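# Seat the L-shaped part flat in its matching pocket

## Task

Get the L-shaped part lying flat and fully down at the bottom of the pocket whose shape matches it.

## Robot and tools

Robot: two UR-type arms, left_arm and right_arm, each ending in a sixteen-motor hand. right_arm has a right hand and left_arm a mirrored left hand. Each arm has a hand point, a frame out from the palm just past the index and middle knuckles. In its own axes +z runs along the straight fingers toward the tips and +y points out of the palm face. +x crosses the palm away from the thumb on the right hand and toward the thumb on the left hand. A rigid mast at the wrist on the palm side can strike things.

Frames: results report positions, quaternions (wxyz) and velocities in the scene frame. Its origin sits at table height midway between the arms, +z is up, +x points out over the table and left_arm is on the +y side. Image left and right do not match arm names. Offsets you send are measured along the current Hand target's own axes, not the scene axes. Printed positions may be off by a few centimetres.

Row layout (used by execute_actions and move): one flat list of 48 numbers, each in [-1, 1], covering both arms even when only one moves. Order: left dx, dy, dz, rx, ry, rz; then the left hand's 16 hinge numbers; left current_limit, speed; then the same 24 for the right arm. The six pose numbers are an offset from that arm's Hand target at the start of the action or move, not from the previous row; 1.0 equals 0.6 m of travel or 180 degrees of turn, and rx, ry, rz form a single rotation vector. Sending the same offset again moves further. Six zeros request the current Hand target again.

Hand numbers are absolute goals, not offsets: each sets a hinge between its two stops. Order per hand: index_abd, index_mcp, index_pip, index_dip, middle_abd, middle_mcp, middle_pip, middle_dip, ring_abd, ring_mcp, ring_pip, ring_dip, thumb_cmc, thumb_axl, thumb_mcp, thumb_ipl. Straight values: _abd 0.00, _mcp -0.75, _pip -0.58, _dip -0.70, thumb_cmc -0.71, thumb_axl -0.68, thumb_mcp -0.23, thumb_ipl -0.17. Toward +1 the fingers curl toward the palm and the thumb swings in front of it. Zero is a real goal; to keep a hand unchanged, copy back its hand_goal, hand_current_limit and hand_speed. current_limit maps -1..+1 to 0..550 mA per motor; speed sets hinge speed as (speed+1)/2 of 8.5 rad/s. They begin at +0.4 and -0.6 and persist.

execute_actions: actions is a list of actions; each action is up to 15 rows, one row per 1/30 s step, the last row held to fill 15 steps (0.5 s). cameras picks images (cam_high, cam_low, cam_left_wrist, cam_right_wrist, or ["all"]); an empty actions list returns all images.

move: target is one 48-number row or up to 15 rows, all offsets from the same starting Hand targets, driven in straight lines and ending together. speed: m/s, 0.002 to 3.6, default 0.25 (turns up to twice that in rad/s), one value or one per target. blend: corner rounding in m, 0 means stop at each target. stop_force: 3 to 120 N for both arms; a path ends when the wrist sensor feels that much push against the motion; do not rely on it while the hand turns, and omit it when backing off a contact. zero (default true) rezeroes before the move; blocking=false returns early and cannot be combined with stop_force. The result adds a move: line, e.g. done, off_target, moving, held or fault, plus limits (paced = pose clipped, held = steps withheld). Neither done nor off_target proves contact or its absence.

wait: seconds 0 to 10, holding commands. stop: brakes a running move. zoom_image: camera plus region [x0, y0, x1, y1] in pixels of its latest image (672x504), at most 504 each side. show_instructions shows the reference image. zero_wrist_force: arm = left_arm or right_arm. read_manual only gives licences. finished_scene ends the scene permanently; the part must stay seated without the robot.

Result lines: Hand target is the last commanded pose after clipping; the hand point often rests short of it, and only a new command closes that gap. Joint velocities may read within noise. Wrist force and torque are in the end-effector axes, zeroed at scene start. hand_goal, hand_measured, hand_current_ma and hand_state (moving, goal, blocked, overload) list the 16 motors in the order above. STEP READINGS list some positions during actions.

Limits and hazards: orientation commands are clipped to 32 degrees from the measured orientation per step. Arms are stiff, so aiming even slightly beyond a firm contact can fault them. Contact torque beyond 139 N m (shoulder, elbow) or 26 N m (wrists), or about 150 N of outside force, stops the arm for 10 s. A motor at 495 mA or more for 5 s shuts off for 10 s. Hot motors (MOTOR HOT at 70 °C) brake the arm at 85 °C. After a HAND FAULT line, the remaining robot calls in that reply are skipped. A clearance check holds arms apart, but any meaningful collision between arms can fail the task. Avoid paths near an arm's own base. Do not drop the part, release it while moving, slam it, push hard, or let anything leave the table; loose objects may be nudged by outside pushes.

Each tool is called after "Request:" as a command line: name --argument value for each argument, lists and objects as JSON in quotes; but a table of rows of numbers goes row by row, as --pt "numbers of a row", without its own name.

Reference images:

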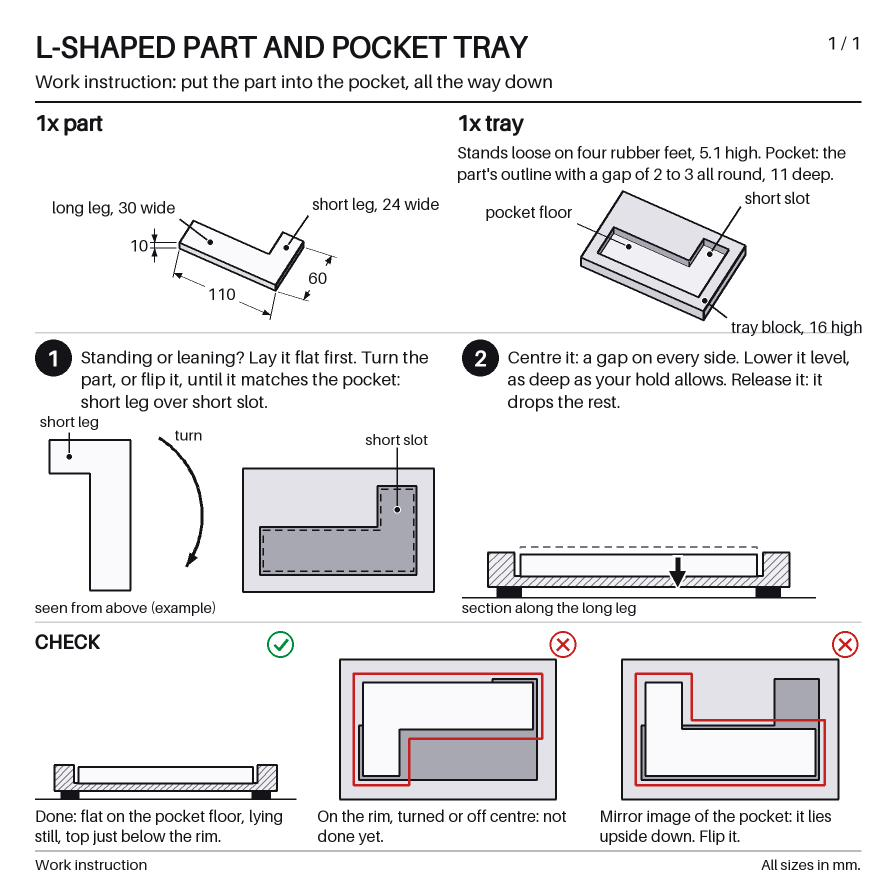

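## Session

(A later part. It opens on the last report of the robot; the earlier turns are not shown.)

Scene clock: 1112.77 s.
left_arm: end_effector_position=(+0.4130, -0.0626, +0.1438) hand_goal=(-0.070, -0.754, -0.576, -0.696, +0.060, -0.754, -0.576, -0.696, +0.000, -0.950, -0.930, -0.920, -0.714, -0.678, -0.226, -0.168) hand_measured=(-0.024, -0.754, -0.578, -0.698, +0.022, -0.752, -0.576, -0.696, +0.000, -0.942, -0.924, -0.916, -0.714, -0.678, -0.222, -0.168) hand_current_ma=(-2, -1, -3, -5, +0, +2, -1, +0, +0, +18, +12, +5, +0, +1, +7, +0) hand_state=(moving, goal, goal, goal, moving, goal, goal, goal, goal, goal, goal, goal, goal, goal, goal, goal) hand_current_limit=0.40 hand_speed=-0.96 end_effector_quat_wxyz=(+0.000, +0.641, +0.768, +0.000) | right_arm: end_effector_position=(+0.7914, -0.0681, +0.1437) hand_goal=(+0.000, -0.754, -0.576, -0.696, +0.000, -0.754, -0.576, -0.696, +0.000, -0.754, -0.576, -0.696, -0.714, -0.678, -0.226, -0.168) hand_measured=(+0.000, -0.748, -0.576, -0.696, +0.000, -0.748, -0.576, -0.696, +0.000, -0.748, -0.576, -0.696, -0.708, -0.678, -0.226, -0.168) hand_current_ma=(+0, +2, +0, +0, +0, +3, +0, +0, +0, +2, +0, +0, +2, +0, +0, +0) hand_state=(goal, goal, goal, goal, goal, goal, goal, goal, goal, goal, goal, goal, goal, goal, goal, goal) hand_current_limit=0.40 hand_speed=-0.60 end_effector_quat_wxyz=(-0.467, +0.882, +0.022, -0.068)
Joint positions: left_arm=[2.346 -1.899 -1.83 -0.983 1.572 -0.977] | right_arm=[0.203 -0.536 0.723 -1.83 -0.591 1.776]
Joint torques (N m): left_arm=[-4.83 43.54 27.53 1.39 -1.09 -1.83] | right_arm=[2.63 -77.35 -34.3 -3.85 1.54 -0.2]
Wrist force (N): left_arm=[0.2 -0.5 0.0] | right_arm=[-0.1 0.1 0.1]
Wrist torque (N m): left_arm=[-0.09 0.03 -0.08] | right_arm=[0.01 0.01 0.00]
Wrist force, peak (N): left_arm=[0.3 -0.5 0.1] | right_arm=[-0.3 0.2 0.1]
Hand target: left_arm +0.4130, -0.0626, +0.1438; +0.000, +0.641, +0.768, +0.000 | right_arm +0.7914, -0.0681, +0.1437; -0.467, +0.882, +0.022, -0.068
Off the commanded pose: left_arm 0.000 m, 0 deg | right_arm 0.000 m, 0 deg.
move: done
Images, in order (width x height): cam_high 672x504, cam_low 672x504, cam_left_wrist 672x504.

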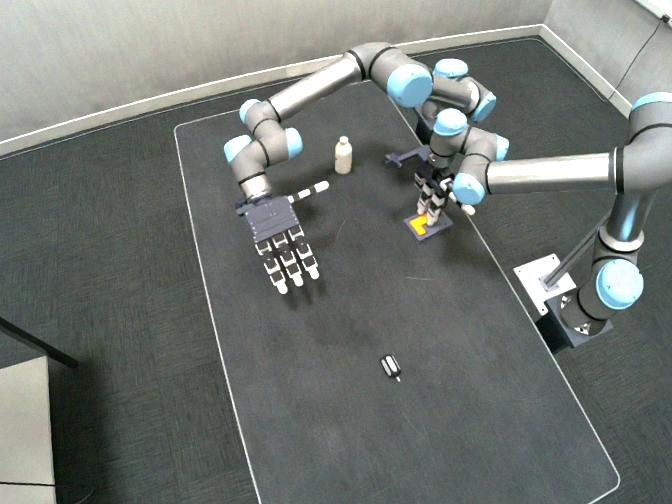

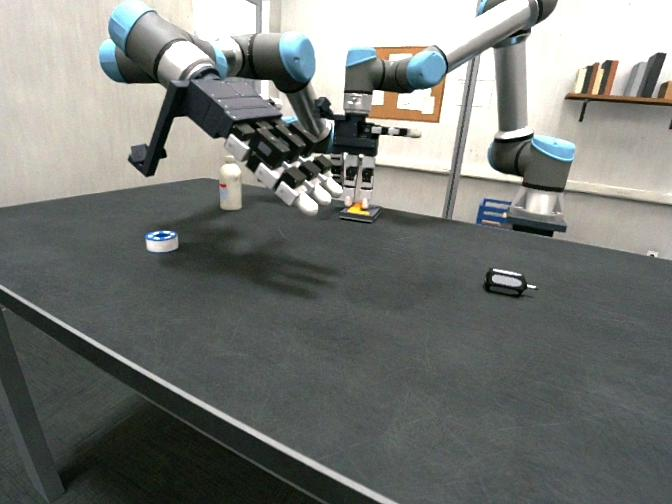

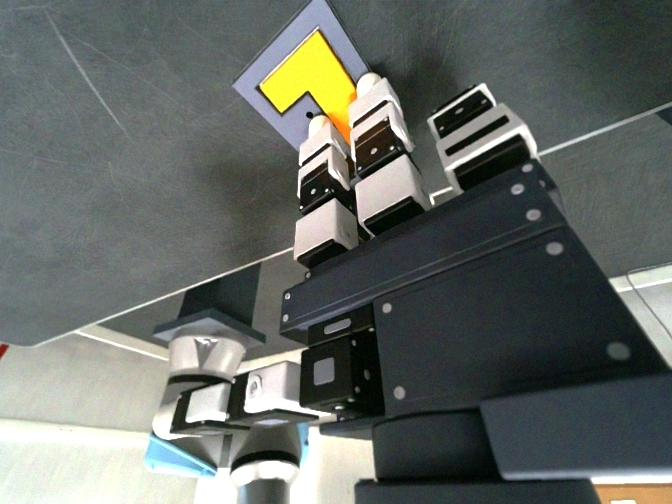

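Request:
move --target '[0,0,-0.15,0,0,0, -0.07,-0.754,-0.576,-0.696, 0.06,-0.754,-0.576,-0.696, 0,-0.95,-0.93,-0.92, -0.714,-0.678,-0.226,-0.168, 0.4,-0.965, 0,0,0,0,0,0, 0,-0.754,-0.576,-0.696, 0,-0.754,-0.576,-0.696, 0,-0.754,-0.576,-0.696, -0.714,-0.678,-0.226,-0.168, 0.4,-0.6]' --speed 0.12 --cameras '["cam_high","cam_low","cam_left_wrist"]'

Request:
zoom_image --camera "cam_left_wrist" --region '[225, 0, 385, 130]'

Request:
zoom_image --camera "cam_high" --region '[390, 170, 470, 250]'

Request:
zoom_image --camera "cam_low" --region '[320, 160, 400, 240]'

Scene clock: 1123.33 s.
left_arm: end_effector_position=(+0.4130, -0.0627, +0.2339) hand_goal=(-0.070, -0.754, -0.576, -0.696, +0.060, -0.754, -0.576, -0.696, +0.000, -0.950, -0.930, -0.920, -0.714, -0.678, -0.226, -0.168) hand_measured=(-0.066, -0.754, -0.578, -0.698, +0.056, -0.752, -0.576, -0.696, +0.000, -0.942, -0.924, -0.916, -0.714, -0.678, -0.222, -0.168) hand_current_ma=(+6, -1, -3, -5, -4, +2, -1, +0, +0, +18, +12, +5, +0, +1, +7, +0) hand_state=(goal, goal, goal, goal, goal, goal, goal, goal, goal, goal, goal, goal, goal, goal, goal, goal) hand_current_limit=0.40 hand_speed=-0.96 end_effector_quat_wxyz=(+0.000, +0.641, +0.768, +0.000) | right_arm: end_effector_position=(+0.7914, -0.0681, +0.1437) hand_goal=(+0.000, -0.754, -0.576, -0.696, +0.000, -0.754, -0.576, -0.696, +0.000, -0.754, -0.576, -0.696, -0.714, -0.678, -0.226, -0.168) hand_measured=(+0.000, -0.748, -0.576, -0.696, +0.000, -0.748, -0.576, -0.696, +0.000, -0.748, -0.576, -0.696, -0.708, -0.678, -0.226, -0.168) hand_current_ma=(+0, +2, +0, +0, +0, +3, +0, +0, +0, +2, +0, +0, +2, +0, +0, +0) hand_state=(goal, goal, goal, goal, goal, goal, goal, goal, goal, goal, goal, goal, goal, goal, goal, goal) hand_current_limit=0.40 hand_speed=-0.60 end_effector_quat_wxyz=(-0.467, +0.882, +0.022, -0.068)
Joint positions: left_arm=[2.346 -1.8 -1.703 -1.209 1.572 -0.977] | right_arm=[0.203 -0.536 0.723 -1.83 -0.591 1.776]
Joint torques (N m): left_arm=[-3.98 24.79 14.8 3.61 1.27 -1.86] | right_arm=[2.33 -75.73 -35.3 -4.1 1.65 -0.35]
Wrist force (N): left_arm=[0.3 -0.2 0.0] | right_arm=[0.0 0.1 -0.1]
Wrist torque (N m): left_arm=[-0.05 0.01 -0.06] | right_arm=[0.02 0.00 0.00]
Wrist force, peak (N): left_arm=[0.0 -0.4 1.3] | right_arm=[-0.1 0.2 0.3]
Hand target: left_arm +0.4130, -0.0626, +0.2338; +0.000, +0.641, +0.768, +0.000 | right_arm +0.7914, -0.0681, +0.1437; -0.467, +0.882, +0.022, -0.068
Off the commanded pose: left_arm 0.000 m, 0 deg | right_arm 0.000 m, 0 deg.
move: done
Images, in order (width x height): cam_high 672x504, cam_low 672x504, cam_left_wrist 672x504.

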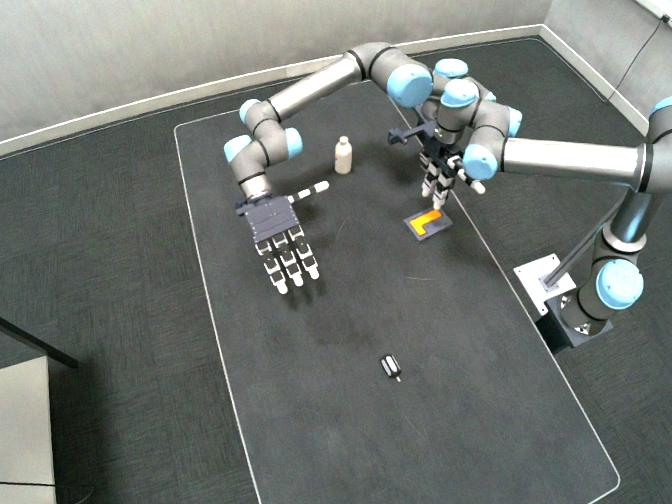

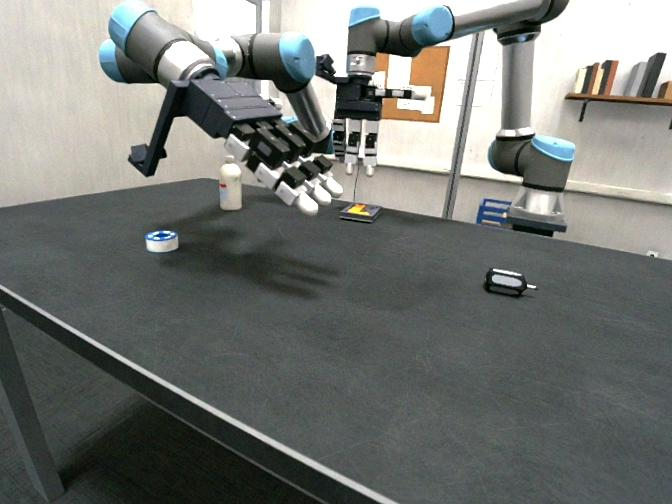

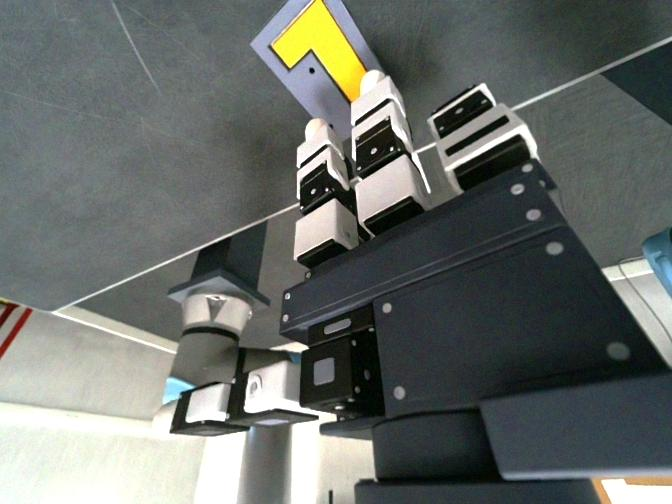

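Scaled by 3.150 from the camera's 672x504 image, which has a finer 960x720 frame.

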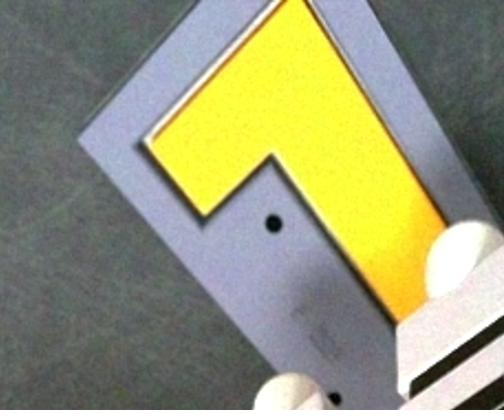

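Scaled by 6.300 from the camera's 672x504 image, which has a finer 960x720 frame.

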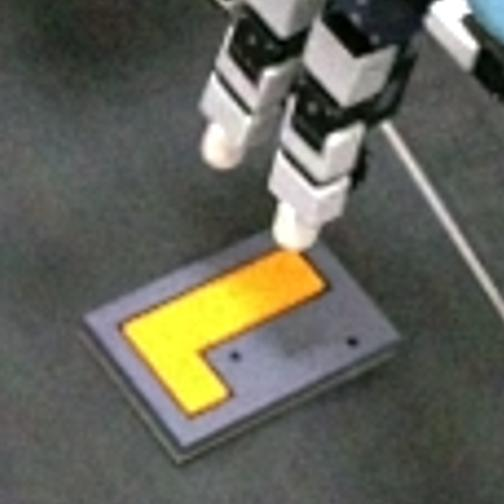

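Scaled by 6.300 from the camera's 672x504 image, which has a finer 960x720 frame.

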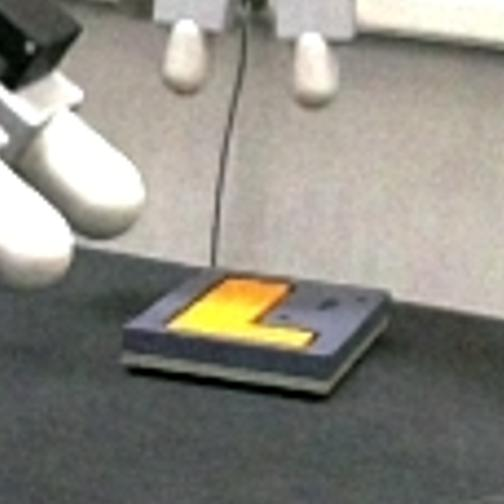

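Request:
finished_scene

The scene is finished: the task was done.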